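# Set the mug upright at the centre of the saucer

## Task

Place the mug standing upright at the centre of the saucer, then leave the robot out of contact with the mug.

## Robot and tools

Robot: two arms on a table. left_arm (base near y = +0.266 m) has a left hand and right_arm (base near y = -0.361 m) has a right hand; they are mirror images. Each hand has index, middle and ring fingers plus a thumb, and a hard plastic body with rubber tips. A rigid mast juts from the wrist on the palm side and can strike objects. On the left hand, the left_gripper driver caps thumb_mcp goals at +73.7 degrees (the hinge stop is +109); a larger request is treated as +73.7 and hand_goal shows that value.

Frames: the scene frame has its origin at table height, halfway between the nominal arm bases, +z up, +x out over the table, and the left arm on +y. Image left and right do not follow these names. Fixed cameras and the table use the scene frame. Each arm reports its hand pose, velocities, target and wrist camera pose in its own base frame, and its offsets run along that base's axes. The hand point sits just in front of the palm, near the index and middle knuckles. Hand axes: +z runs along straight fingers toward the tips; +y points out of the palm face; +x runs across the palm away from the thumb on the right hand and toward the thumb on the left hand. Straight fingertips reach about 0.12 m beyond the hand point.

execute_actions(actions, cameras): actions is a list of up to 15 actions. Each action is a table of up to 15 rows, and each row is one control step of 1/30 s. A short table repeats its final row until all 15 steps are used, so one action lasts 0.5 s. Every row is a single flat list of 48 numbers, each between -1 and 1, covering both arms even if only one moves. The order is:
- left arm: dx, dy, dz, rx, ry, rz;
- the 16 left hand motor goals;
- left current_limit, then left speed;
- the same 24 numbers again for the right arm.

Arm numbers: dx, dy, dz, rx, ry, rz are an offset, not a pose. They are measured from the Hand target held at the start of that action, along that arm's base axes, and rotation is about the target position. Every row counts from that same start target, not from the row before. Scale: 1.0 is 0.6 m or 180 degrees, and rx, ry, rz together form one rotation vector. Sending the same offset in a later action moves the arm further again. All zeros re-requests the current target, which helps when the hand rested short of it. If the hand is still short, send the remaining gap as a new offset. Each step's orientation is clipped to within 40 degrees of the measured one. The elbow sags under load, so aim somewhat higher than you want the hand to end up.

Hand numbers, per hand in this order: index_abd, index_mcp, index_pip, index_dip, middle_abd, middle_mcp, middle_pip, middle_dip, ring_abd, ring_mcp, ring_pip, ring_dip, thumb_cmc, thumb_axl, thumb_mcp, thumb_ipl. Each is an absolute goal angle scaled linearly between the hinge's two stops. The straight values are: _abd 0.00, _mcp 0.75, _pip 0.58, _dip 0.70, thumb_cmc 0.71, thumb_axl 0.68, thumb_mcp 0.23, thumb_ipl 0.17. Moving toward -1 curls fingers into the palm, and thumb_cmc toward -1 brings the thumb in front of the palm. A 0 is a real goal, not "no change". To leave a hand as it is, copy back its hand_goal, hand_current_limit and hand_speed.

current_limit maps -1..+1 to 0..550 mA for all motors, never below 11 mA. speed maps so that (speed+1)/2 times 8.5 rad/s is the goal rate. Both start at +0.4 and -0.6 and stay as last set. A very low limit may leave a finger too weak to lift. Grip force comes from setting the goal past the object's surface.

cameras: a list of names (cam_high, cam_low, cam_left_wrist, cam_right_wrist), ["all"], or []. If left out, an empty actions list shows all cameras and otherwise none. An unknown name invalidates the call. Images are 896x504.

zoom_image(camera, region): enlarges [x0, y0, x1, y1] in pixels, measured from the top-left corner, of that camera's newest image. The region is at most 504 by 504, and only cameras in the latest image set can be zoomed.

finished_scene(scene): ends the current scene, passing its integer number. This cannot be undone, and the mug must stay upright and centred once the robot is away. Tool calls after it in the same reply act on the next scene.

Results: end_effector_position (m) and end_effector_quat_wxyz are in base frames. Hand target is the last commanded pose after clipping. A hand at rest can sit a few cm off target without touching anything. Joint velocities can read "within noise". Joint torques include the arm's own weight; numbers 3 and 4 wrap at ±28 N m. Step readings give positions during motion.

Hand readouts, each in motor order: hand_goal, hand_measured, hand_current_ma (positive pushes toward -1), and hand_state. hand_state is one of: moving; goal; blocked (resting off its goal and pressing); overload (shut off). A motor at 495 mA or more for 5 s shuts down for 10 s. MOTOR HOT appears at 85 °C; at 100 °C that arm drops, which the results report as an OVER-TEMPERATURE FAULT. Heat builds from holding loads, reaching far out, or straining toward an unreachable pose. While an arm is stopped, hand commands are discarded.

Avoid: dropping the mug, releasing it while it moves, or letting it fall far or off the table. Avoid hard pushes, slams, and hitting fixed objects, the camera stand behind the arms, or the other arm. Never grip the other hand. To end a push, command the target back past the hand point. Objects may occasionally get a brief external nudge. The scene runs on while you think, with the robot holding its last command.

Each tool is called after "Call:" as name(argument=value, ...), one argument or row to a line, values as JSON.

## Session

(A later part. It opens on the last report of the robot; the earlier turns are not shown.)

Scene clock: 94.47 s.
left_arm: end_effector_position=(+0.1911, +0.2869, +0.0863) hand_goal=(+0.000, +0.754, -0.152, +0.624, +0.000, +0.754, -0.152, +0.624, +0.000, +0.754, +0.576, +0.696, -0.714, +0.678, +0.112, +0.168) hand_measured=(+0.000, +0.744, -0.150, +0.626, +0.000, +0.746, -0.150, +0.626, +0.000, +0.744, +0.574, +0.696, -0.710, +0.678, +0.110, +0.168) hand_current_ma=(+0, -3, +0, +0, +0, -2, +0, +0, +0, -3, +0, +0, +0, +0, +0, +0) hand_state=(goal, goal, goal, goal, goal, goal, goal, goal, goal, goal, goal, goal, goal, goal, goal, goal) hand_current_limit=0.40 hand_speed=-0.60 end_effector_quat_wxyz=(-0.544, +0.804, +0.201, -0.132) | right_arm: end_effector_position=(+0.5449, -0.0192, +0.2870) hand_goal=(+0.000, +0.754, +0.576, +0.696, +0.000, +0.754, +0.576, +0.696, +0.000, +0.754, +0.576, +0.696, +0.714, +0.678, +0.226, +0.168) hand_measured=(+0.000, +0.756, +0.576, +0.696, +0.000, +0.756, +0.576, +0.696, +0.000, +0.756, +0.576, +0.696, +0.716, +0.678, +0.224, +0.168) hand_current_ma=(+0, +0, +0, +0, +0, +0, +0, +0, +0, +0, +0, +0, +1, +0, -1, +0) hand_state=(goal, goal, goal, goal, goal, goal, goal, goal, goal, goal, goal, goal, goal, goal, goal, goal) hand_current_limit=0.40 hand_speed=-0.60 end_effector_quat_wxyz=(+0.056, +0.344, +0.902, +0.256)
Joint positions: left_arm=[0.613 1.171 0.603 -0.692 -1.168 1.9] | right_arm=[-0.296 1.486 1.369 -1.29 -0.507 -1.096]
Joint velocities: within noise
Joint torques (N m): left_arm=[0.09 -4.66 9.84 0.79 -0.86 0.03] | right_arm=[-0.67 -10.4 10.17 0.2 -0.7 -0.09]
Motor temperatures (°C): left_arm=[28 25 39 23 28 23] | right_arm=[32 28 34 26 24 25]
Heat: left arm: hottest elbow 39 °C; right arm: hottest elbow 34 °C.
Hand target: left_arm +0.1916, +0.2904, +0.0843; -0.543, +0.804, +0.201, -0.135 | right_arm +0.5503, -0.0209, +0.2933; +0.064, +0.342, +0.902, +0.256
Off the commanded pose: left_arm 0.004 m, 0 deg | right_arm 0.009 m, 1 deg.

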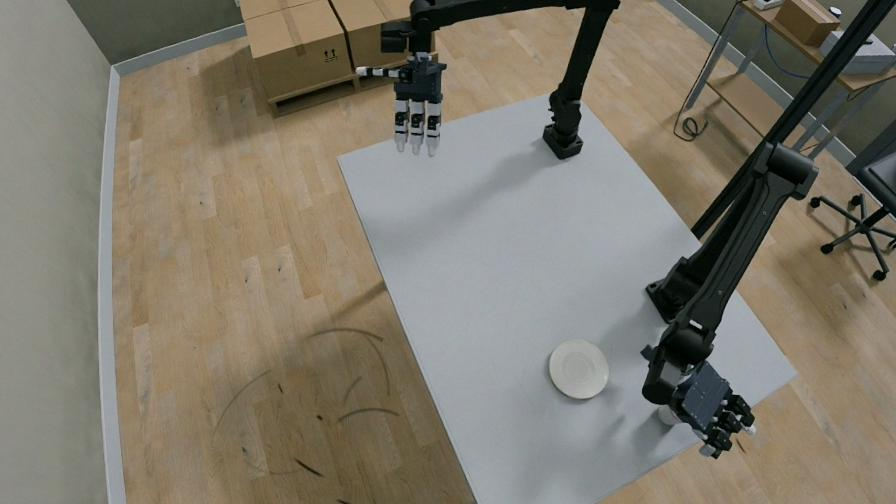

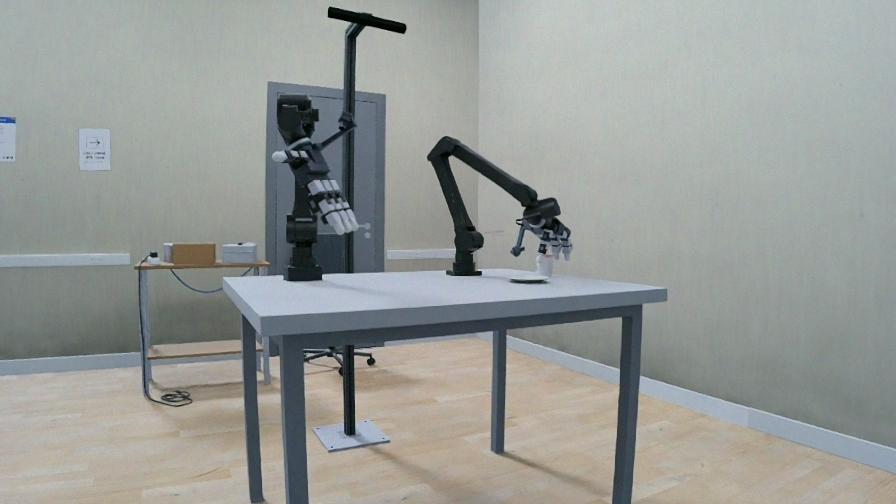

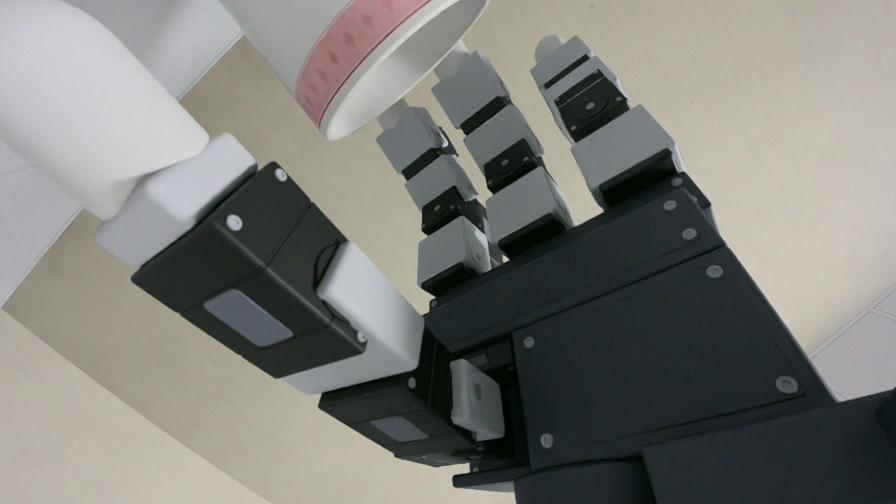

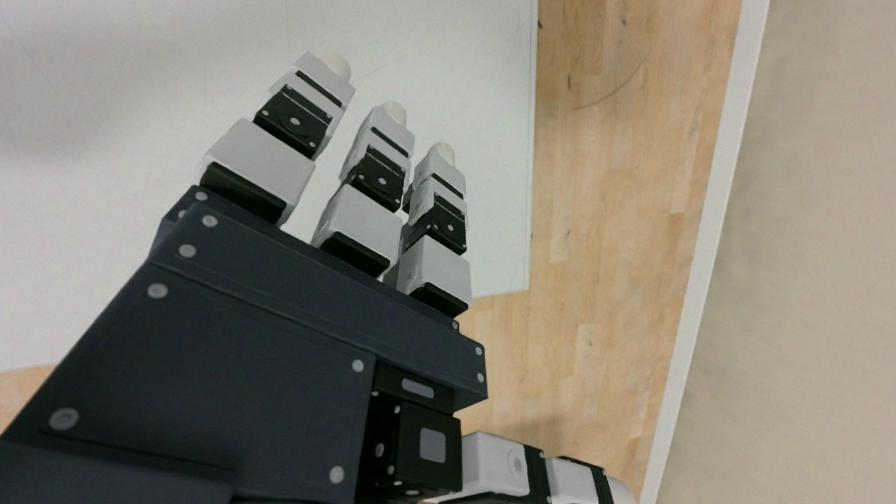

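Call:
execute_actions(
  actions=[
    [[0,0,0.1,0,0,0,0,0.754,-0.152,0.624,0,0.754,-0.152,0.624,0,0.754,0.576,0.696,-0.714,0.678,0.112,0.168,0.4,-0.6,0,0,0,0,0,0,0,0.754,0.576,0.696,0,0.754,0.576,0.696,0,0.754,0.576,0.696,0.714,0.678,0.226,0.168,0.4,-0.6]],
    [[-0.02,0.12,0.06,0,0,0,0,0.754,-0.152,0.624,0,0.754,-0.152,0.624,0,0.754,0.576,0.696,-0.714,0.678,0.112,0.168,0.4,-0.6,0,0,0,0,0,0,0,0.754,0.576,0.696,0,0.754,0.576,0.696,0,0.754,0.576,0.696,0.714,0.678,0.226,0.168,0.4,-0.6]],
  ],
  cameras=["cam_high","cam_low","cam_left_wrist"],
)

Call:
zoom_image(
  camera="cam_high",
  region=[630, 320, 770, 460],
)

Call:
zoom_image(
  camera="cam_low",
  region=[490, 170, 610, 290],
)

Scene clock: 101.07 s.
left_arm: end_effector_position=(+0.1726, +0.3467, +0.1645) hand_goal=(+0.000, +0.754, -0.152, +0.624, +0.000, +0.754, -0.152, +0.624, +0.000, +0.754, +0.576, +0.696, -0.714, +0.678, +0.112, +0.168) hand_measured=(+0.000, +0.744, -0.152, +0.626, +0.000, +0.744, -0.152, +0.626, +0.000, +0.744, +0.574, +0.696, -0.710, +0.678, +0.110, +0.168) hand_current_ma=(+0, -3, +0, +0, +0, -2, +0, +0, +0, -3, +0, +0, +0, +0, +0, +0) hand_state=(goal, goal, goal, goal, goal, goal, goal, goal, goal, goal, goal, goal, goal, goal, goal, goal) hand_current_limit=0.40 hand_speed=-0.60 end_effector_quat_wxyz=(-0.529, +0.798, +0.233, -0.173) | right_arm: end_effector_position=(+0.5449, -0.0192, +0.2870) hand_goal=(+0.000, +0.754, +0.576, +0.696, +0.000, +0.754, +0.576, +0.696, +0.000, +0.754, +0.576, +0.696, +0.714, +0.678, +0.226, +0.168) hand_measured=(+0.000, +0.756, +0.576, +0.696, +0.000, +0.756, +0.576, +0.696, +0.000, +0.756, +0.576, +0.696, +0.716, +0.678, +0.224, +0.168) hand_current_ma=(+0, +0, +0, +0, +0, +0, +0, +0, +0, +0, +0, +0, +1, +0, -1, +0) hand_state=(goal, goal, goal, goal, goal, goal, goal, goal, goal, goal, goal, goal, goal, goal, goal, goal) hand_current_limit=0.40 hand_speed=-0.60 end_effector_quat_wxyz=(+0.056, +0.344, +0.902, +0.256)
Joint positions: left_arm=[0.79 1.161 0.819 -0.799 -1.139 2.071] | right_arm=[-0.296 1.486 1.369 -1.29 -0.507 -1.096]
Joint torques (N m): left_arm=[0.62 -5.66 14.95 0.8 -0.75 0.05] | right_arm=[-0.79 -10.46 10.18 0.23 -0.68 -0.1]
Heat: left arm: hottest elbow 39 °C; right arm: hottest elbow 34 °C.
Hand target: left_arm +0.1797, +0.3624, +0.1802; -0.543, +0.804, +0.201, -0.135 | right_arm +0.5503, -0.0209, +0.2933; +0.064, +0.342, +0.902, +0.256
Off the commanded pose: left_arm 0.023 m, 6 deg | right_arm 0.009 m, 1 deg.
joint sent to its limit (left arm) — joint 6 (wrist roll), upper limit. The joint targets are off in orientation, not in position.
Step readings (end_effector_position of left_arm | right_arm):
0: (+0.1911, +0.2869, +0.0863) | (+0.5449, -0.0192, +0.2870)
1: (+0.1910, +0.2869, +0.0863) | (+0.5449, -0.0192, +0.2870)
2: (+0.1899, +0.2861, +0.0862) | (+0.5449, -0.0192, +0.2870)
4: (+0.1845, +0.2819, +0.0885) | (+0.5449, -0.0192, +0.2870)
8: (+0.1805, +0.2793, +0.1068) | (+0.5449, -0.0192, +0.2870)
15: (+0.1845, +0.2821, +0.1264) | (+0.5449, -0.0192, +0.2870)
16: (+0.1837, +0.2821, +0.1265) | (+0.5449, -0.0192, +0.2870)
17: (+0.1819, +0.2836, +0.1271) | (+0.5449, -0.0192, +0.2870)
19: (+0.1752, +0.2955, +0.1349) | (+0.5449, -0.0192, +0.2870)
23: (+0.1667, +0.3309, +0.1618) | (+0.5449, -0.0192, +0.2870)
30: (+0.1735, +0.3469, +0.1692) | (+0.5449, -0.0192, +0.2870)
Images, in order (width x height): cam_high 896x504, cam_low 896x504, cam_left_wrist 896x504.

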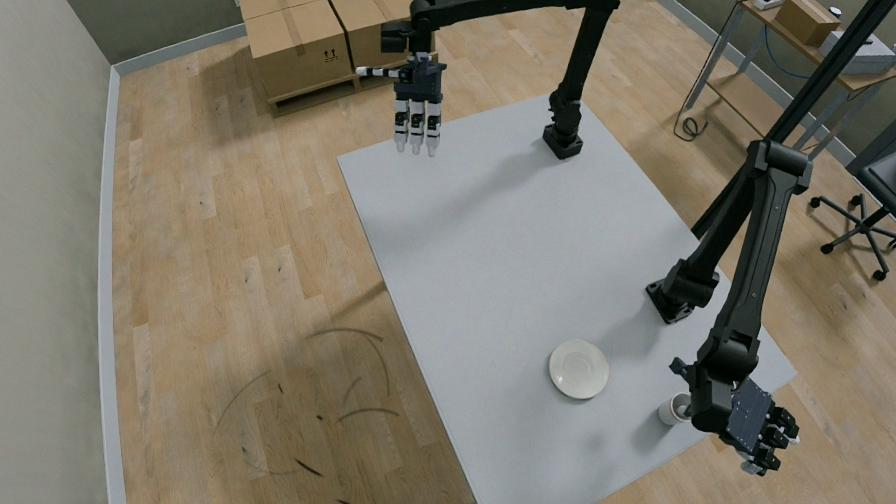

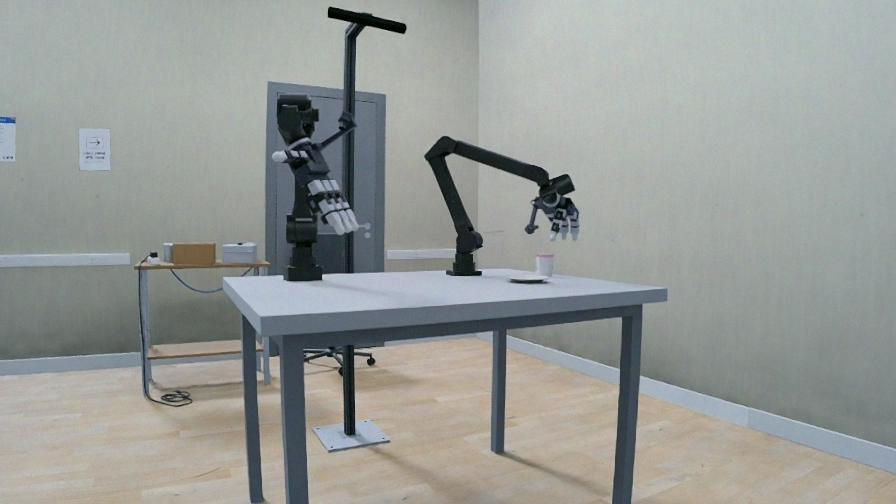

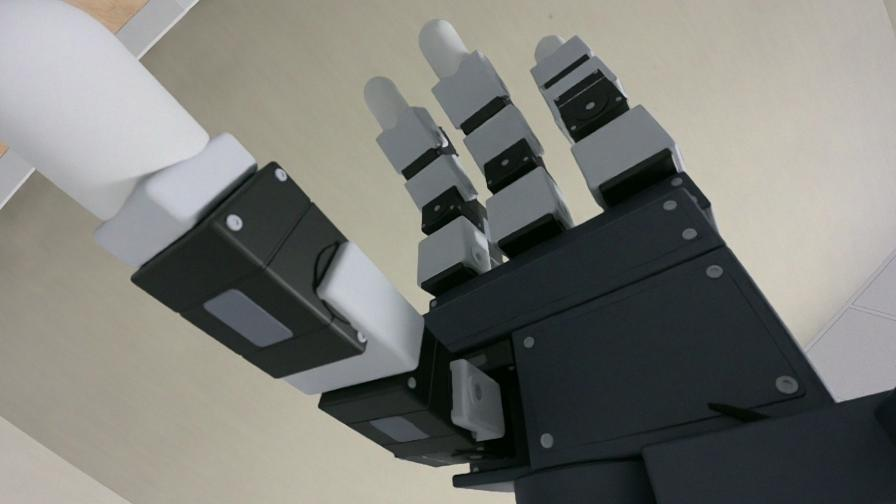

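Scaled by 3.600 from the camera's 896x504 image, which has a finer 1280x720 frame.

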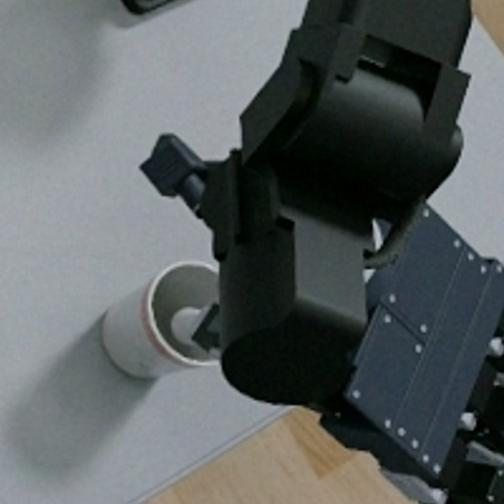

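Scaled by 4.200 from the camera's 896x504 image, which has a finer 1280x720 frame.

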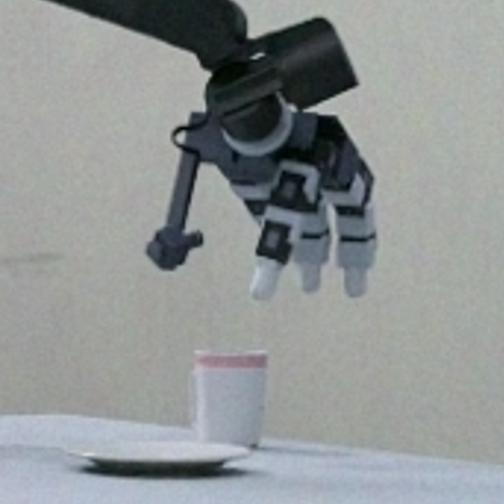

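Call:
zoom_image(
  camera="cam_low",
  region=[525, 245, 560, 280],
)

Call:
zoom_image(
  camera="cam_high",
  region=[650, 380, 720, 450],
)

Scaled by 14.400 from the camera's 896x504 image, which has a finer 1280x720 frame.

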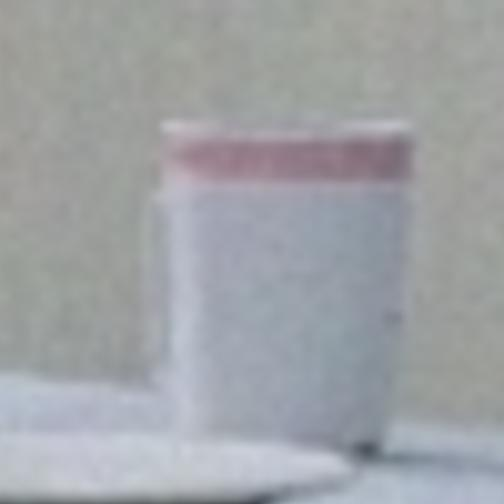

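Scaled by 7.200 from the camera's 896x504 image, which has a finer 1280x720 frame.

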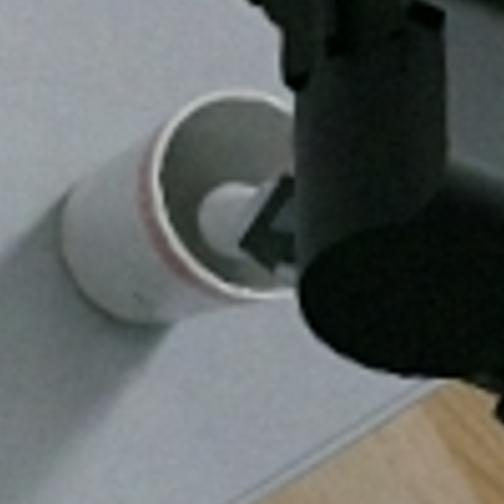

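Call:
execute_actions(
  actions=[
    [[0,-0.08,-0.01,0,0,0,0,0.754,-0.152,0.624,0,0.754,-0.152,0.624,0,0.754,0.576,0.696,-0.714,0.678,0.112,0.168,0.4,-0.6,0,0,0,0,0,0,0,0.754,0.576,0.696,0,0.754,0.576,0.696,0,0.754,0.576,0.696,0.714,0.678,0.226,0.168,0.4,-0.6]],
    [[0,-0.083,-0.015,0,0,0,0,0.754,-0.152,0.624,0,0.754,-0.152,0.624,0,0.754,0.576,0.696,-0.714,0.678,0.112,0.168,0.4,-0.6,0,0,0,0,0,0,0,0.754,0.576,0.696,0,0.754,0.576,0.696,0,0.754,0.576,0.696,0.714,0.678,0.226,0.168,0.4,-0.6]],
    [[0,0,0,0,0,0,0,0.754,-0.152,0.624,0,0.754,-0.152,0.624,0,0.754,0.576,0.696,-0.714,0.678,0.112,0.168,0.4,-0.6,0,0,0,0,0,0,0,0.754,0.576,0.696,0,0.754,0.576,0.696,0,0.754,0.576,0.696,0.714,0.678,0.226,0.168,0.4,-0.6]],
  ],
  cameras=["cam_high","cam_low"],
)

Call:
zoom_image(
  camera="cam_high",
  region=[630, 320, 770, 460],
)

Call:
zoom_image(
  camera="cam_low",
  region=[490, 170, 610, 290],
)

Scene clock: 122.33 s.
left_arm: end_effector_position=(+0.1676, +0.2612, +0.1554) hand_goal=(+0.000, +0.754, -0.152, +0.624, +0.000, +0.754, -0.152, +0.624, +0.000, +0.754, +0.576, +0.696, -0.714, +0.678, +0.112, +0.168) hand_measured=(+0.000, +0.744, -0.152, +0.626, +0.000, +0.744, -0.152, +0.626, +0.000, +0.744, +0.574, +0.696, -0.710, +0.678, +0.110, +0.168) hand_current_ma=(+0, -3, +0, +0, +0, -2, +0, +0, +0, -3, +0, +0, +0, +0, +0, +0) hand_state=(goal, goal, goal, goal, goal, goal, goal, goal, goal, goal, goal, goal, goal, goal, goal, goal) hand_current_limit=0.40 hand_speed=-0.60 end_effector_quat_wxyz=(-0.538, +0.806, +0.200, -0.144) | right_arm: end_effector_position=(+0.5449, -0.0192, +0.2870) hand_goal=(+0.000, +0.754, +0.576, +0.696, +0.000, +0.754, +0.576, +0.696, +0.000, +0.754, +0.576, +0.696, +0.714, +0.678, +0.226, +0.168) hand_measured=(+0.000, +0.756, +0.576, +0.696, +0.000, +0.756, +0.576, +0.696, +0.000, +0.756, +0.576, +0.696, +0.716, +0.678, +0.224, +0.168) hand_current_ma=(+0, +0, +0, +0, +0, +0, +0, +0, +0, +0, +0, +0, +1, +0, -1, +0) hand_state=(goal, goal, goal, goal, goal, goal, goal, goal, goal, goal, goal, goal, goal, goal, goal, goal) hand_current_limit=0.40 hand_speed=-0.60 end_effector_quat_wxyz=(+0.056, +0.344, +0.902, +0.256)
Joint positions: left_arm=[0.583 0.999 0.699 -1.083 -1.175 1.793] | right_arm=[-0.296 1.486 1.369 -1.29 -0.507 -1.096]
Joint torques (N m): left_arm=[-1.49 -2.9 13.42 -0.27 -1.09 -0.2] | right_arm=[-0.97 -10.46 10.17 0.18 -0.69 -0.1]
Heat: left arm: hottest elbow 42 °C; right arm: hottest elbow 35 °C.
Hand target: left_arm +0.1796, +0.2646, +0.1652; -0.543, +0.804, +0.201, -0.135 | right_arm +0.5503, -0.0209, +0.2933; +0.064, +0.342, +0.902, +0.256
Off the commanded pose: left_arm 0.016 m, 1 deg | right_arm 0.009 m, 1 deg.
Step readings (end_effector_position of left_arm | right_arm):
0: (+0.1726, +0.3466, +0.1645) | (+0.5449, -0.0192, +0.2870)
1: (+0.1726, +0.3466, +0.1645) | (+0.5449, -0.0192, +0.2870)
2: (+0.1726, +0.3466, +0.1649) | (+0.5449, -0.0192, +0.2870)
4: (+0.1727, +0.3426, +0.1652) | (+0.5449, -0.0192, +0.2870)
8: (+0.1744, +0.3252, +0.1669) | (+0.5449, -0.0192, +0.2870)
15: (+0.1776, +0.3190, +0.1711) | (+0.5449, -0.0192, +0.2870)
16: (+0.1776, +0.3185, +0.1708) | (+0.5449, -0.0192, +0.2870)
17: (+0.1768, +0.3158, +0.1700) | (+0.5449, -0.0192, +0.2870)
19: (+0.1745, +0.3040, +0.1660) | (+0.5449, -0.0192, +0.2870)
23: (+0.1727, +0.2759, +0.1571) | (+0.5449, -0.0192, +0.2870)
30: (+0.1697, +0.2641, +0.1558) | (+0.5449, -0.0192, +0.2870)
31: (+0.1691, +0.2634, +0.1556) | (+0.5449, -0.0192, +0.2870)
32: (+0.1687, +0.2629, +0.1555) | (+0.5449, -0.0192, +0.2870)
34: (+0.1681, +0.2622, +0.1555) | (+0.5449, -0.0192, +0.2870)
38: (+0.1673, +0.2614, +0.1554) | (+0.5449, -0.0192, +0.2870)
45: (+0.1673, +0.2611, +0.1555) | (+0.5449, -0.0192, +0.2870)
Images, in order (width x height): cam_high 896x504, cam_low 896x504.

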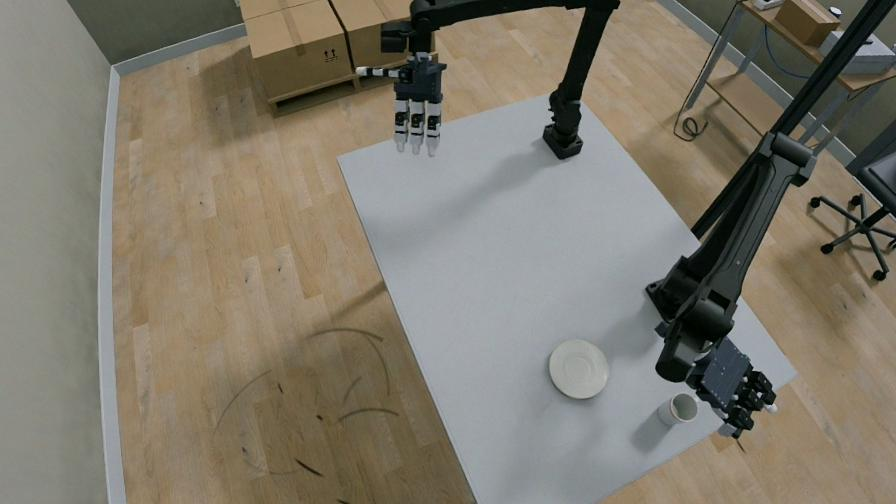

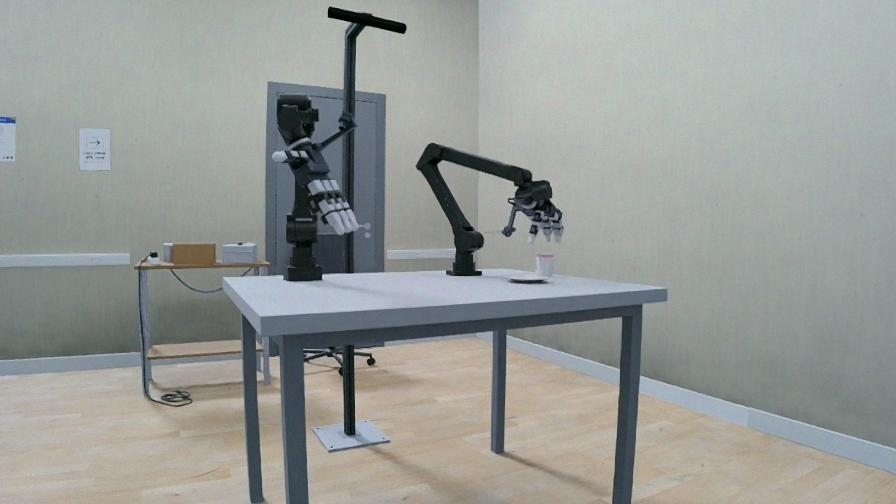

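Scaled by 3.600 from the camera's 896x504 image, which has a finer 1280x720 frame.

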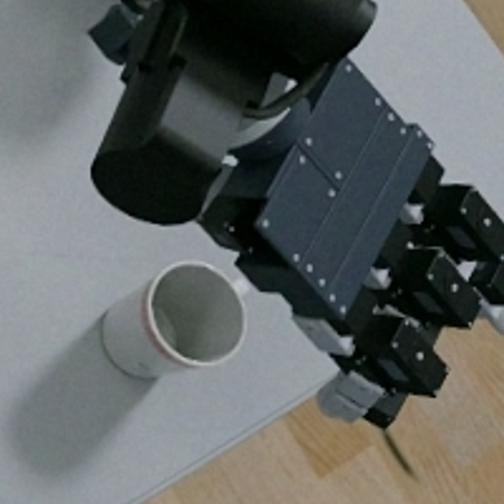

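Scaled by 4.200 from the camera's 896x504 image, which has a finer 1280x720 frame.

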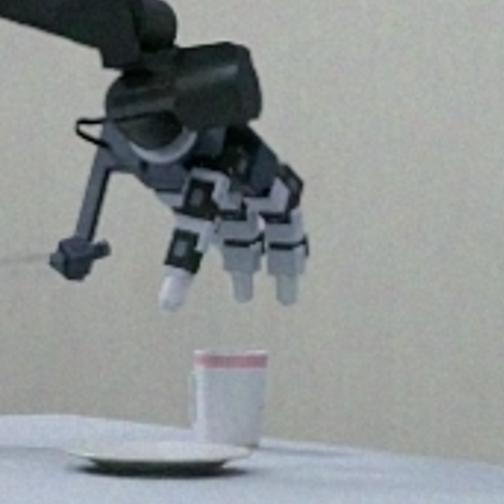

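Call:
zoom_image(
  camera="cam_high",
  region=[690, 330, 780, 450],
)

Scaled by 4.200 from the camera's 896x504 image, which has a finer 1280x720 frame.

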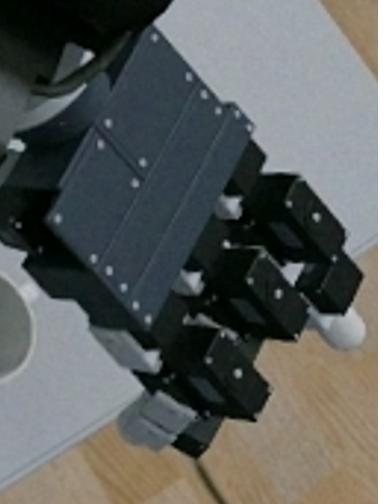

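Call:
execute_actions(
  actions=[
    [[0.012,0,-0.07,0,0,0,0,0.754,-0.152,0.624,0,0.754,-0.152,0.624,0,0.754,0.576,0.696,-0.714,0.678,0.112,0.168,0.4,-0.6,0,0,0,0,0,0,0,0.754,0.576,0.696,0,0.754,0.576,0.696,0,0.754,0.576,0.696,0.714,0.678,0.226,0.168,0.4,-0.6]],
  ],
  cameras=[],
)

Scene clock: 133.80 s.
left_arm: end_effector_position=(+0.1785, +0.2630, +0.1229) hand_goal=(+0.000, +0.754, -0.152, +0.624, +0.000, +0.754, -0.152, +0.624, +0.000, +0.754, +0.576, +0.696, -0.714, +0.678, +0.112, +0.168) hand_measured=(+0.000, +0.744, -0.152, +0.626, +0.000, +0.744, -0.152, +0.626, +0.000, +0.744, +0.574, +0.696, -0.710, +0.678, +0.110, +0.168) hand_current_ma=(+0, -3, +0, +0, +0, -2, +0, +0, +0, -3, +0, +0, +0, +0, +0, +0) hand_state=(goal, goal, goal, goal, goal, goal, goal, goal, goal, goal, goal, goal, goal, goal, goal, goal) hand_current_limit=0.40 hand_speed=-0.60 end_effector_quat_wxyz=(-0.539, +0.805, +0.199, -0.144) | right_arm: end_effector_position=(+0.5449, -0.0192, +0.2870) hand_goal=(+0.000, +0.754, +0.576, +0.696, +0.000, +0.754, +0.576, +0.696, +0.000, +0.754, +0.576, +0.696, +0.714, +0.678, +0.226, +0.168) hand_measured=(+0.000, +0.756, +0.576, +0.696, +0.000, +0.756, +0.576, +0.696, +0.000, +0.756, +0.576, +0.696, +0.716, +0.678, +0.224, +0.168) hand_current_ma=(+0, +0, +0, +0, +0, +0, +0, +0, +0, +0, +0, +0, +1, +0, -1, +0) hand_state=(goal, goal, goal, goal, goal, goal, goal, goal, goal, goal, goal, goal, goal, goal, goal, goal) hand_current_limit=0.40 hand_speed=-0.60 end_effector_quat_wxyz=(+0.056, +0.344, +0.902, +0.256)
Joint positions: left_arm=[0.565 1.079 0.658 -1.001 -1.18 1.75] | right_arm=[-0.296 1.486 1.369 -1.29 -0.507 -1.096]
Joint torques (N m): left_arm=[-1.14 -3.84 10.58 0.49 -1.04 -0.2] | right_arm=[-0.91 -10.34 10.24 0.21 -0.69 -0.1]
Heat: left arm: hottest elbow 41 °C; right arm: hottest elbow 35 °C.
Hand target: left_arm +0.1867, +0.2646, +0.1231; -0.543, +0.804, +0.201, -0.135 | right_arm +0.5503, -0.0209, +0.2933; +0.064, +0.342, +0.902, +0.256
Off the commanded pose: left_arm 0.008 m, 1 deg | right_arm 0.009 m, 1 deg.
Step readings (end_effector_position of left_arm | right_arm):
0: (+0.1676, +0.2612, +0.1554) | (+0.5449, -0.0192, +0.2870)
1: (+0.1676, +0.2613, +0.1554) | (+0.5449, -0.0192, +0.2870)
2: (+0.1684, +0.2617, +0.1550) | (+0.5449, -0.0192, +0.2870)
4: (+0.1725, +0.2632, +0.1511) | (+0.5449, -0.0192, +0.2870)
8: (+0.1764, +0.2621, +0.1321) | (+0.5449, -0.0192, +0.2870)
15: (+0.1776, +0.2624, +0.1227) | (+0.5449, -0.0192, +0.2870)
No camera images: "cameras" was empty.

Call:
execute_actions(
  actions=[
    [[0,0,-0.055,0,0,0,0,0.754,-0.152,0.624,0,0.754,-0.152,0.624,0,0.754,0.576,0.696,-0.714,0.678,0.112,0.168,0.4,-0.6,0,0,0,0,0,0,0,0.754,0.576,0.696,0,0.754,0.576,0.696,0,0.754,0.576,0.696,0.714,0.678,0.226,0.168,0.4,-0.6]],
  ],
  cameras=["cam_high","cam_low","cam_left_wrist"],
)

Call:
zoom_image(
  camera="cam_low",
  region=[490, 170, 610, 290],
)

Scene clock: 138.00 s.
left_arm: end_effector_position=(+0.1795, +0.2639, +0.0909) hand_goal=(+0.000, +0.754, -0.152, +0.624, +0.000, +0.754, -0.152, +0.624, +0.000, +0.754, +0.576, +0.696, -0.714, +0.678, +0.112, +0.168) hand_measured=(+0.000, +0.744, -0.152, +0.626, +0.000, +0.744, -0.152, +0.626, +0.000, +0.744, +0.574, +0.696, -0.712, +0.678, +0.110, +0.168) hand_current_ma=(+0, -3, +0, +0, +0, -2, +0, +0, +0, -3, +0, +0, +0, +0, +0, +0) hand_state=(goal, goal, goal, goal, goal, goal, goal, goal, goal, goal, goal, goal, goal, goal, goal, goal) hand_current_limit=0.40 hand_speed=-0.60 end_effector_quat_wxyz=(-0.541, +0.804, +0.203, -0.141) | right_arm: end_effector_position=(+0.5449, -0.0192, +0.2870) hand_goal=(+0.000, +0.754, +0.576, +0.696, +0.000, +0.754, +0.576, +0.696, +0.000, +0.754, +0.576, +0.696, +0.714, +0.678, +0.226, +0.168) hand_measured=(+0.000, +0.756, +0.576, +0.696, +0.000, +0.756, +0.576, +0.696, +0.000, +0.756, +0.576, +0.696, +0.716, +0.678, +0.224, +0.168) hand_current_ma=(+0, +0, +0, +0, +0, +0, +0, +0, +0, +0, +0, +0, +1, +0, -1, +0) hand_state=(goal, goal, goal, goal, goal, goal, goal, goal, goal, goal, goal, goal, goal, goal, goal, goal) hand_current_limit=0.40 hand_speed=-0.60 end_effector_quat_wxyz=(+0.056, +0.344, +0.902, +0.256)
Joint positions: left_arm=[0.565 1.133 0.6 -0.887 -1.181 1.741] | right_arm=[-0.296 1.486 1.369 -1.29 -0.507 -1.096]
Joint torques (N m): left_arm=[-1.32 -4.07 9.95 0.51 -0.98 -0.1] | right_arm=[-0.85 -10.23 10.18 0.21 -0.69 -0.11]
Heat: left arm: hottest elbow 41 °C; right arm: hottest elbow 35 °C.
Hand target: left_arm +0.1868, +0.2646, +0.0902; -0.543, +0.804, +0.201, -0.135 | right_arm +0.5503, -0.0209, +0.2933; +0.064, +0.342, +0.902, +0.256
Off the commanded pose: left_arm 0.007 m, 1 deg | right_arm 0.009 m, 1 deg.
Step readings (end_effector_position of left_arm | right_arm):
0: (+0.1785, +0.2630, +0.1229) | (+0.5449, -0.0192, +0.2870)
1: (+0.1788, +0.2631, +0.1230) | (+0.5449, -0.0192, +0.2870)
2: (+0.1797, +0.2638, +0.1220) | (+0.5449, -0.0192, +0.2870)
4: (+0.1810, +0.2648, +0.1166) | (+0.5449, -0.0192, +0.2870)
8: (+0.1774, +0.2626, +0.0976) | (+0.5449, -0.0192, +0.2870)
15: (+0.1785, +0.2632, +0.0907) | (+0.5449, -0.0192, +0.2870)
Images, in order (width x height): cam_high 896x504, cam_low 896x504, cam_left_wrist 896x504.

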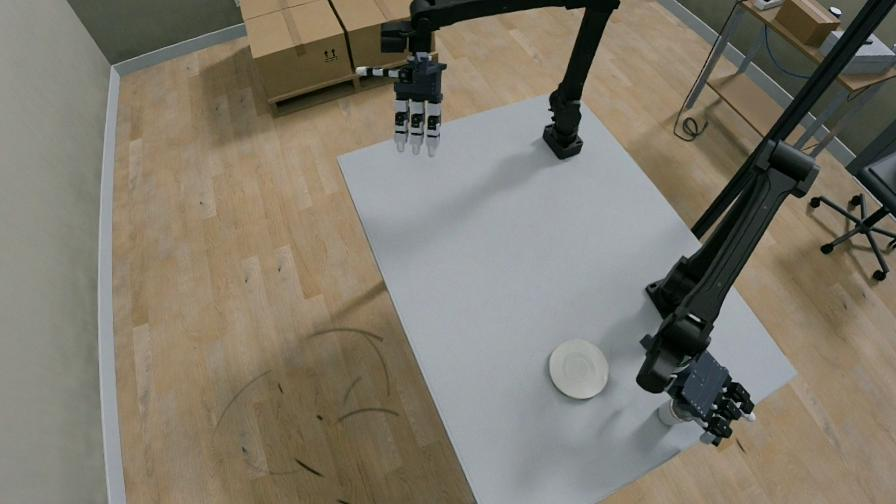

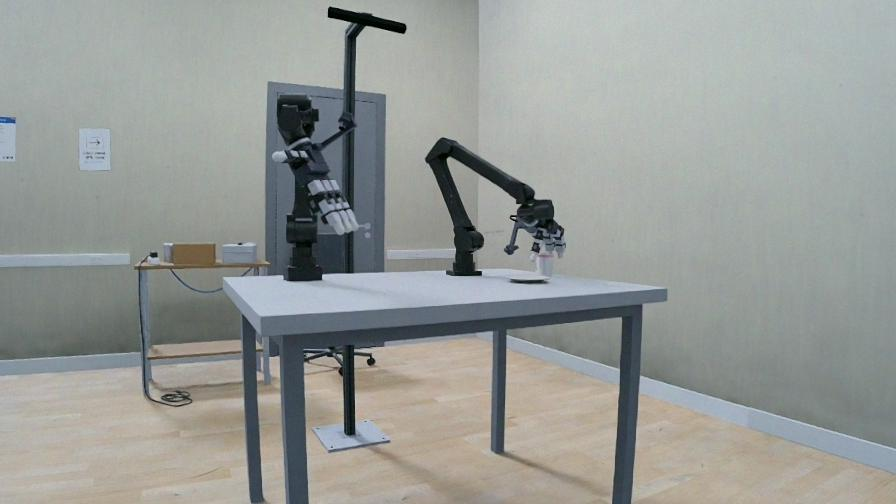

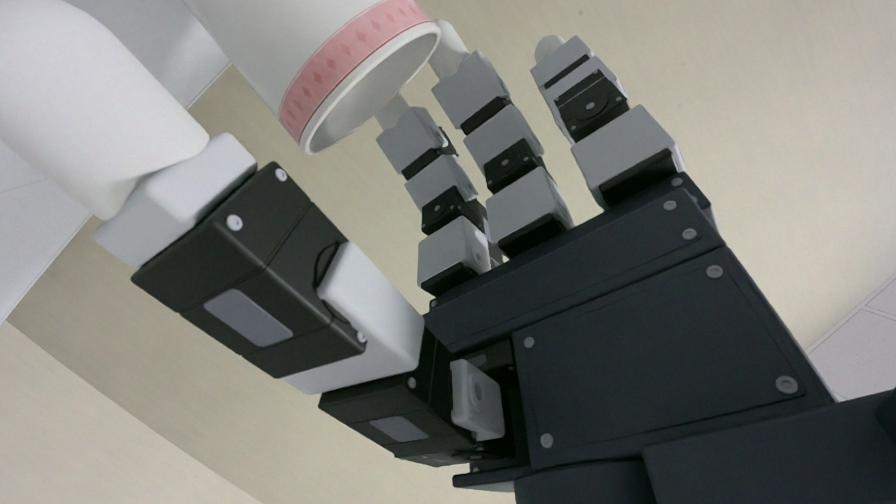

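Scaled by 4.200 from the camera's 896x504 image, which has a finer 1280x720 frame.

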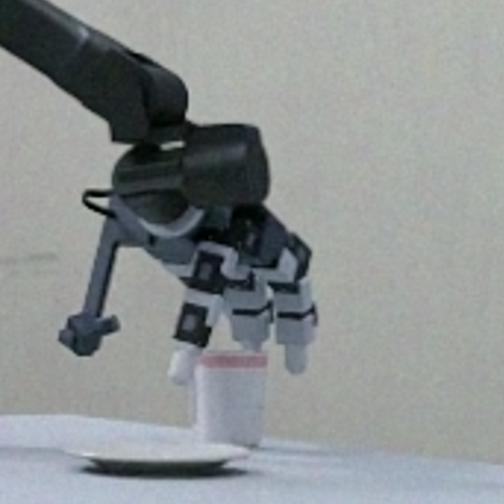

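Call:
execute_actions(
  actions=[
    [[-0.003,-0.003,-0.044,0,0,0,0,0.754,-0.152,0.624,0,0.754,-0.152,0.624,0,0.754,0.576,0.696,-0.714,0.678,0.112,0.168,0.4,-0.6,0,0,0,0,0,0,0,0.754,0.576,0.696,0,0.754,0.576,0.696,0,0.754,0.576,0.696,0.714,0.678,0.226,0.168,0.4,-0.6]],
  ],
  cameras=["cam_high","cam_low"],
)

Call:
zoom_image(
  camera="cam_low",
  region=[490, 170, 610, 290],
)

Call:
zoom_image(
  camera="cam_high",
  region=[630, 330, 780, 460],
)

Scene clock: 141.87 s.
left_arm: end_effector_position=(+0.1778, +0.2626, +0.0652) hand_goal=(+0.000, +0.754, -0.152, +0.624, +0.000, +0.754, -0.152, +0.624, +0.000, +0.754, +0.576, +0.696, -0.714, +0.678, +0.112, +0.168) hand_measured=(+0.000, +0.744, -0.152, +0.626, +0.000, +0.744, -0.152, +0.626, +0.000, +0.744, +0.574, +0.696, -0.712, +0.678, +0.110, +0.168) hand_current_ma=(+0, -3, +0, +0, +0, -2, +0, +0, +0, -3, +0, +0, +0, +0, +0, +0) hand_state=(goal, goal, goal, goal, goal, goal, goal, goal, goal, goal, goal, goal, goal, goal, goal, goal) hand_current_limit=0.40 hand_speed=-0.60 end_effector_quat_wxyz=(-0.541, +0.804, +0.204, -0.141) | right_arm: end_effector_position=(+0.5449, -0.0192, +0.2870) hand_goal=(+0.000, +0.754, +0.576, +0.696, +0.000, +0.754, +0.576, +0.696, +0.000, +0.754, +0.576, +0.696, +0.714, +0.678, +0.226, +0.168) hand_measured=(+0.000, +0.756, +0.576, +0.696, +0.000, +0.756, +0.576, +0.696, +0.000, +0.756, +0.576, +0.696, +0.716, +0.678, +0.224, +0.168) hand_current_ma=(+0, +0, +0, +0, +0, +0, +0, +0, +0, +0, +0, +0, +1, +0, -1, +0) hand_state=(goal, goal, goal, goal, goal, goal, goal, goal, goal, goal, goal, goal, goal, goal, goal, goal) hand_current_limit=0.40 hand_speed=-0.60 end_effector_quat_wxyz=(+0.056, +0.344, +0.902, +0.256)
Joint positions: left_arm=[0.564 1.181 0.554 -0.796 -1.182 1.738] | right_arm=[-0.296 1.486 1.369 -1.29 -0.507 -1.096]
Joint torques (N m): left_arm=[-1.49 -4.19 9.29 0.46 -0.99 -0.12] | right_arm=[-0.62 -10.46 10.18 0.21 -0.69 -0.09]
Heat: left arm: hottest elbow 41 °C; right arm: hottest elbow 35 °C.
Hand target: left_arm +0.1850, +0.2628, +0.0639; -0.543, +0.804, +0.201, -0.135 | right_arm +0.5503, -0.0209, +0.2933; +0.064, +0.342, +0.902, +0.256
Off the commanded pose: left_arm 0.007 m, 1 deg | right_arm 0.009 m, 1 deg.
Step readings (end_effector_position of left_arm | right_arm):
0: (+0.1795, +0.2639, +0.0909) | (+0.5449, -0.0192, +0.2870)
1: (+0.1797, +0.2640, +0.0908) | (+0.5449, -0.0192, +0.2870)
2: (+0.1803, +0.2645, +0.0901) | (+0.5449, -0.0192, +0.2870)
4: (+0.1812, +0.2650, +0.0857) | (+0.5449, -0.0192, +0.2870)
8: (+0.1769, +0.2621, +0.0704) | (+0.5449, -0.0192, +0.2870)
15: (+0.1771, +0.2622, +0.0650) | (+0.5449, -0.0192, +0.2870)
Images, in order (width x height): cam_high 896x504, cam_low 896x504.

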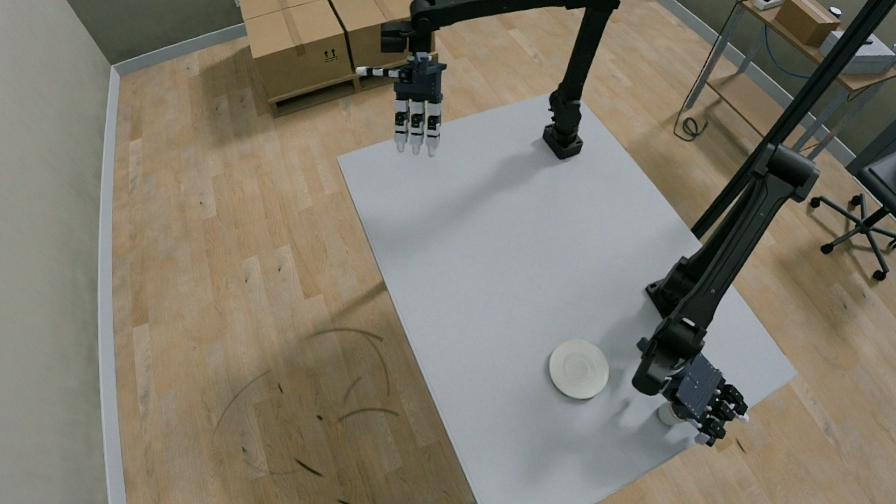

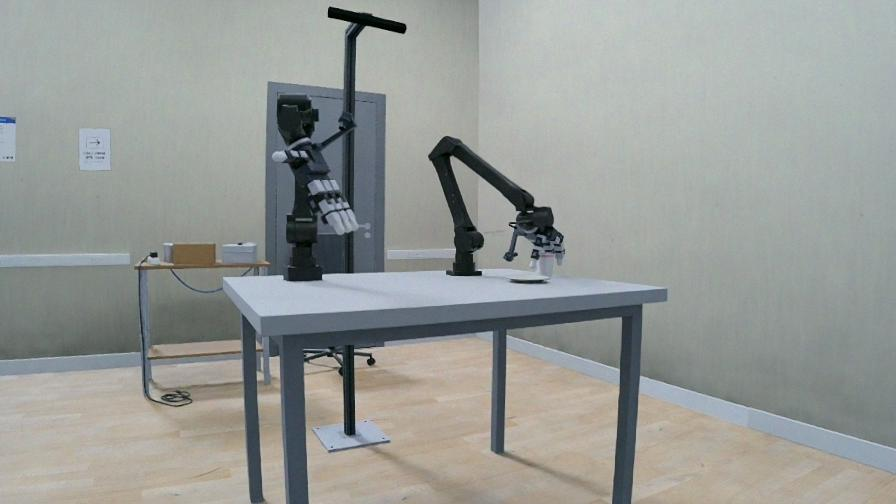

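Scaled by 4.200 from the camera's 896x504 image, which has a finer 1280x720 frame.

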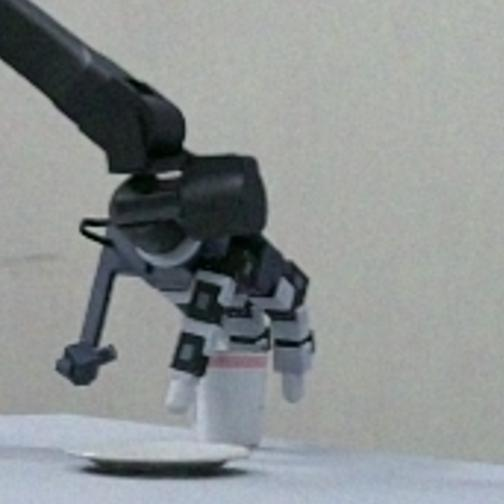

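Scaled by 3.360 from the camera's 896x504 image, which has a finer 1280x720 frame.

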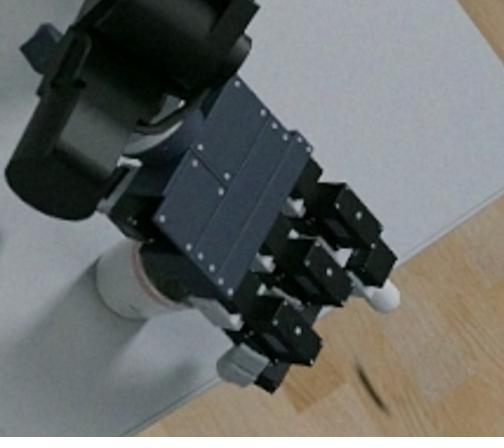

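Call:
execute_actions(
  actions=[
    [[0,0,0,0,0,0,0,0.548,-0.08,0.696,0,0.548,-0.08,0.696,0,0.754,0.576,0.696,-0.714,0.678,-0.169,0.33,0,-0.85,0,0,0,0,0,0,0,0.754,0.576,0.696,0,0.754,0.576,0.696,0,0.754,0.576,0.696,0.714,0.678,0.226,0.168,0.4,-0.6]],
    [[0,0,0,0,0,0,0,0.548,-0.08,0.696,0,0.548,-0.08,0.696,0,0.754,0.576,0.696,-0.714,0.678,-0.169,0.33,0,-0.85,0,0,0,0,0,0,0,0.754,0.576,0.696,0,0.754,0.576,0.696,0,0.754,0.576,0.696,0.714,0.678,0.226,0.168,0.4,-0.6]],
  ],
  cameras=["cam_low","cam_high","cam_left_wrist"],
)

Call:
zoom_image(
  camera="cam_low",
  region=[490, 170, 610, 290],
)

Scene clock: 146.90 s.
left_arm: end_effector_position=(+0.1779, +0.2627, +0.0652) hand_goal=(+0.000, +0.548, -0.080, +0.696, +0.000, +0.548, -0.080, +0.696, +0.000, +0.754, +0.576, +0.696, -0.714, +0.678, -0.168, +0.330) hand_measured=(+0.000, +0.542, -0.084, +0.692, +0.000, +0.544, -0.084, +0.694, +0.000, +0.744, +0.574, +0.696, -0.712, +0.678, -0.164, +0.328) hand_current_ma=(+0, -1, -1, +0, +0, -1, +0, +0, +0, -3, +0, +0, +0, +0, +1, +0) hand_state=(goal, goal, goal, goal, goal, goal, goal, goal, goal, goal, goal, goal, goal, goal, goal, goal) hand_current_limit=0.00 hand_speed=-0.85 end_effector_quat_wxyz=(-0.541, +0.804, +0.204, -0.141) | right_arm: end_effector_position=(+0.5449, -0.0192, +0.2870) hand_goal=(+0.000, +0.754, +0.576, +0.696, +0.000, +0.754, +0.576, +0.696, +0.000, +0.754, +0.576, +0.696, +0.714, +0.678, +0.226, +0.168) hand_measured=(+0.000, +0.756, +0.576, +0.696, +0.000, +0.756, +0.576, +0.696, +0.000, +0.756, +0.576, +0.696, +0.716, +0.678, +0.224, +0.168) hand_current_ma=(+0, +0, +0, +0, +0, +0, +0, +0, +0, +0, +0, +0, +1, +0, -1, +0) hand_state=(goal, goal, goal, goal, goal, goal, goal, goal, goal, goal, goal, goal, goal, goal, goal, goal) hand_current_limit=0.40 hand_speed=-0.60 end_effector_quat_wxyz=(+0.056, +0.344, +0.902, +0.256)
Joint positions: left_arm=[0.564 1.181 0.554 -0.796 -1.182 1.738] | right_arm=[-0.296 1.486 1.369 -1.29 -0.507 -1.096]
Joint torques (N m): left_arm=[-1.49 -4.19 9.26 0.54 -0.99 -0.11] | right_arm=[-0.91 -10.46 10.15 0.21 -0.7 -0.1]
Heat: left arm: hottest elbow 41 °C; right arm: hottest elbow 35 °C.
Hand target: left_arm +0.1851, +0.2628, +0.0639; -0.543, +0.804, +0.201, -0.135 | right_arm +0.5503, -0.0209, +0.2933; +0.064, +0.342, +0.902, +0.256
Off the commanded pose: left_arm 0.007 m, 1 deg | right_arm 0.009 m, 1 deg.
Step readings (end_effector_position of left_arm | right_arm):
0: (+0.1779, +0.2627, +0.0652) | (+0.5449, -0.0192, +0.2870)
1: (+0.1779, +0.2627, +0.0652) | (+0.5449, -0.0192, +0.2870)
2: (+0.1779, +0.2627, +0.0652) | (+0.5449, -0.0192, +0.2870)
4: (+0.1779, +0.2627, +0.0652) | (+0.5449, -0.0192, +0.2870)
8: (+0.1779, +0.2627, +0.0652) | (+0.5449, -0.0192, +0.2870)
15: (+0.1779, +0.2627, +0.0652) | (+0.5449, -0.0192, +0.2870)
16: (+0.1779, +0.2627, +0.0652) | (+0.5449, -0.0192, +0.2870)
17: (+0.1779, +0.2627, +0.0652) | (+0.5449, -0.0192, +0.2870)
19: (+0.1779, +0.2627, +0.0652) | (+0.5449, -0.0192, +0.2870)
23: (+0.1779, +0.2627, +0.0652) | (+0.5449, -0.0192, +0.2870)
30: (+0.1779, +0.2627, +0.0652) | (+0.5449, -0.0192, +0.2870)
Images, in order (width x height): cam_high 896x504, cam_low 896x504, cam_left_wrist 896x504.

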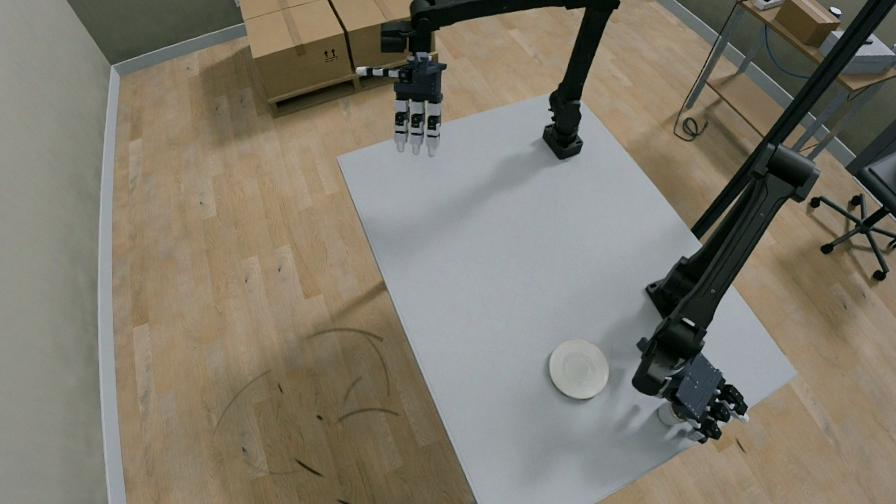

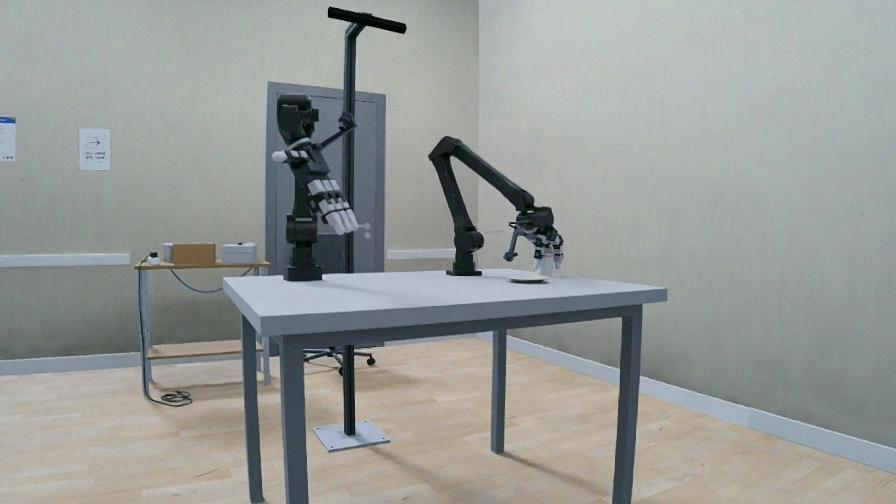

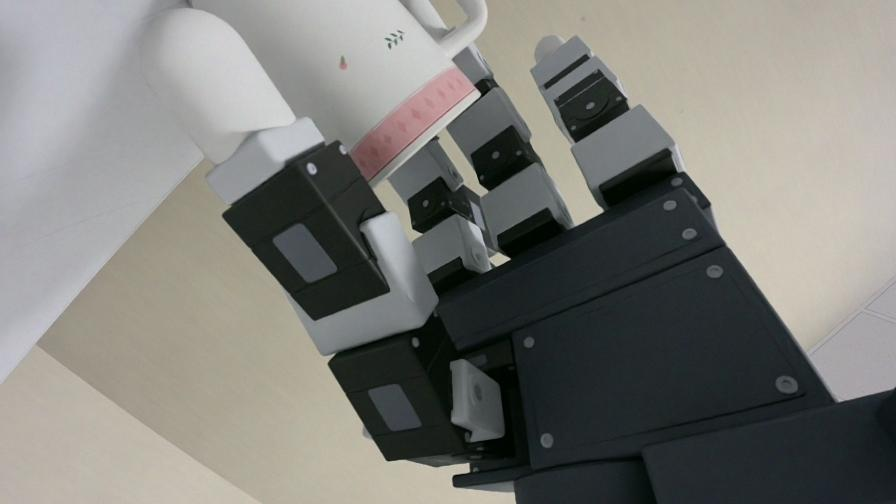

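Scaled by 4.200 from the camera's 896x504 image, which has a finer 1280x720 frame.

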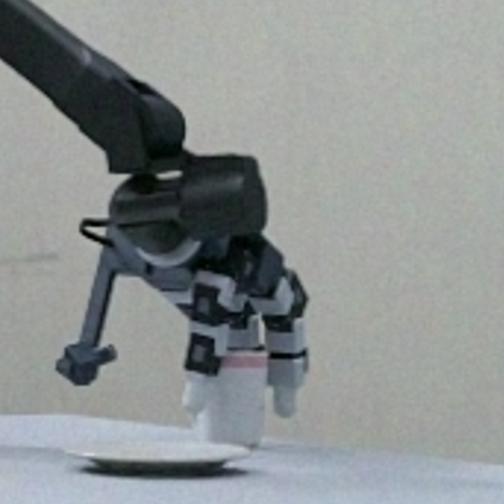

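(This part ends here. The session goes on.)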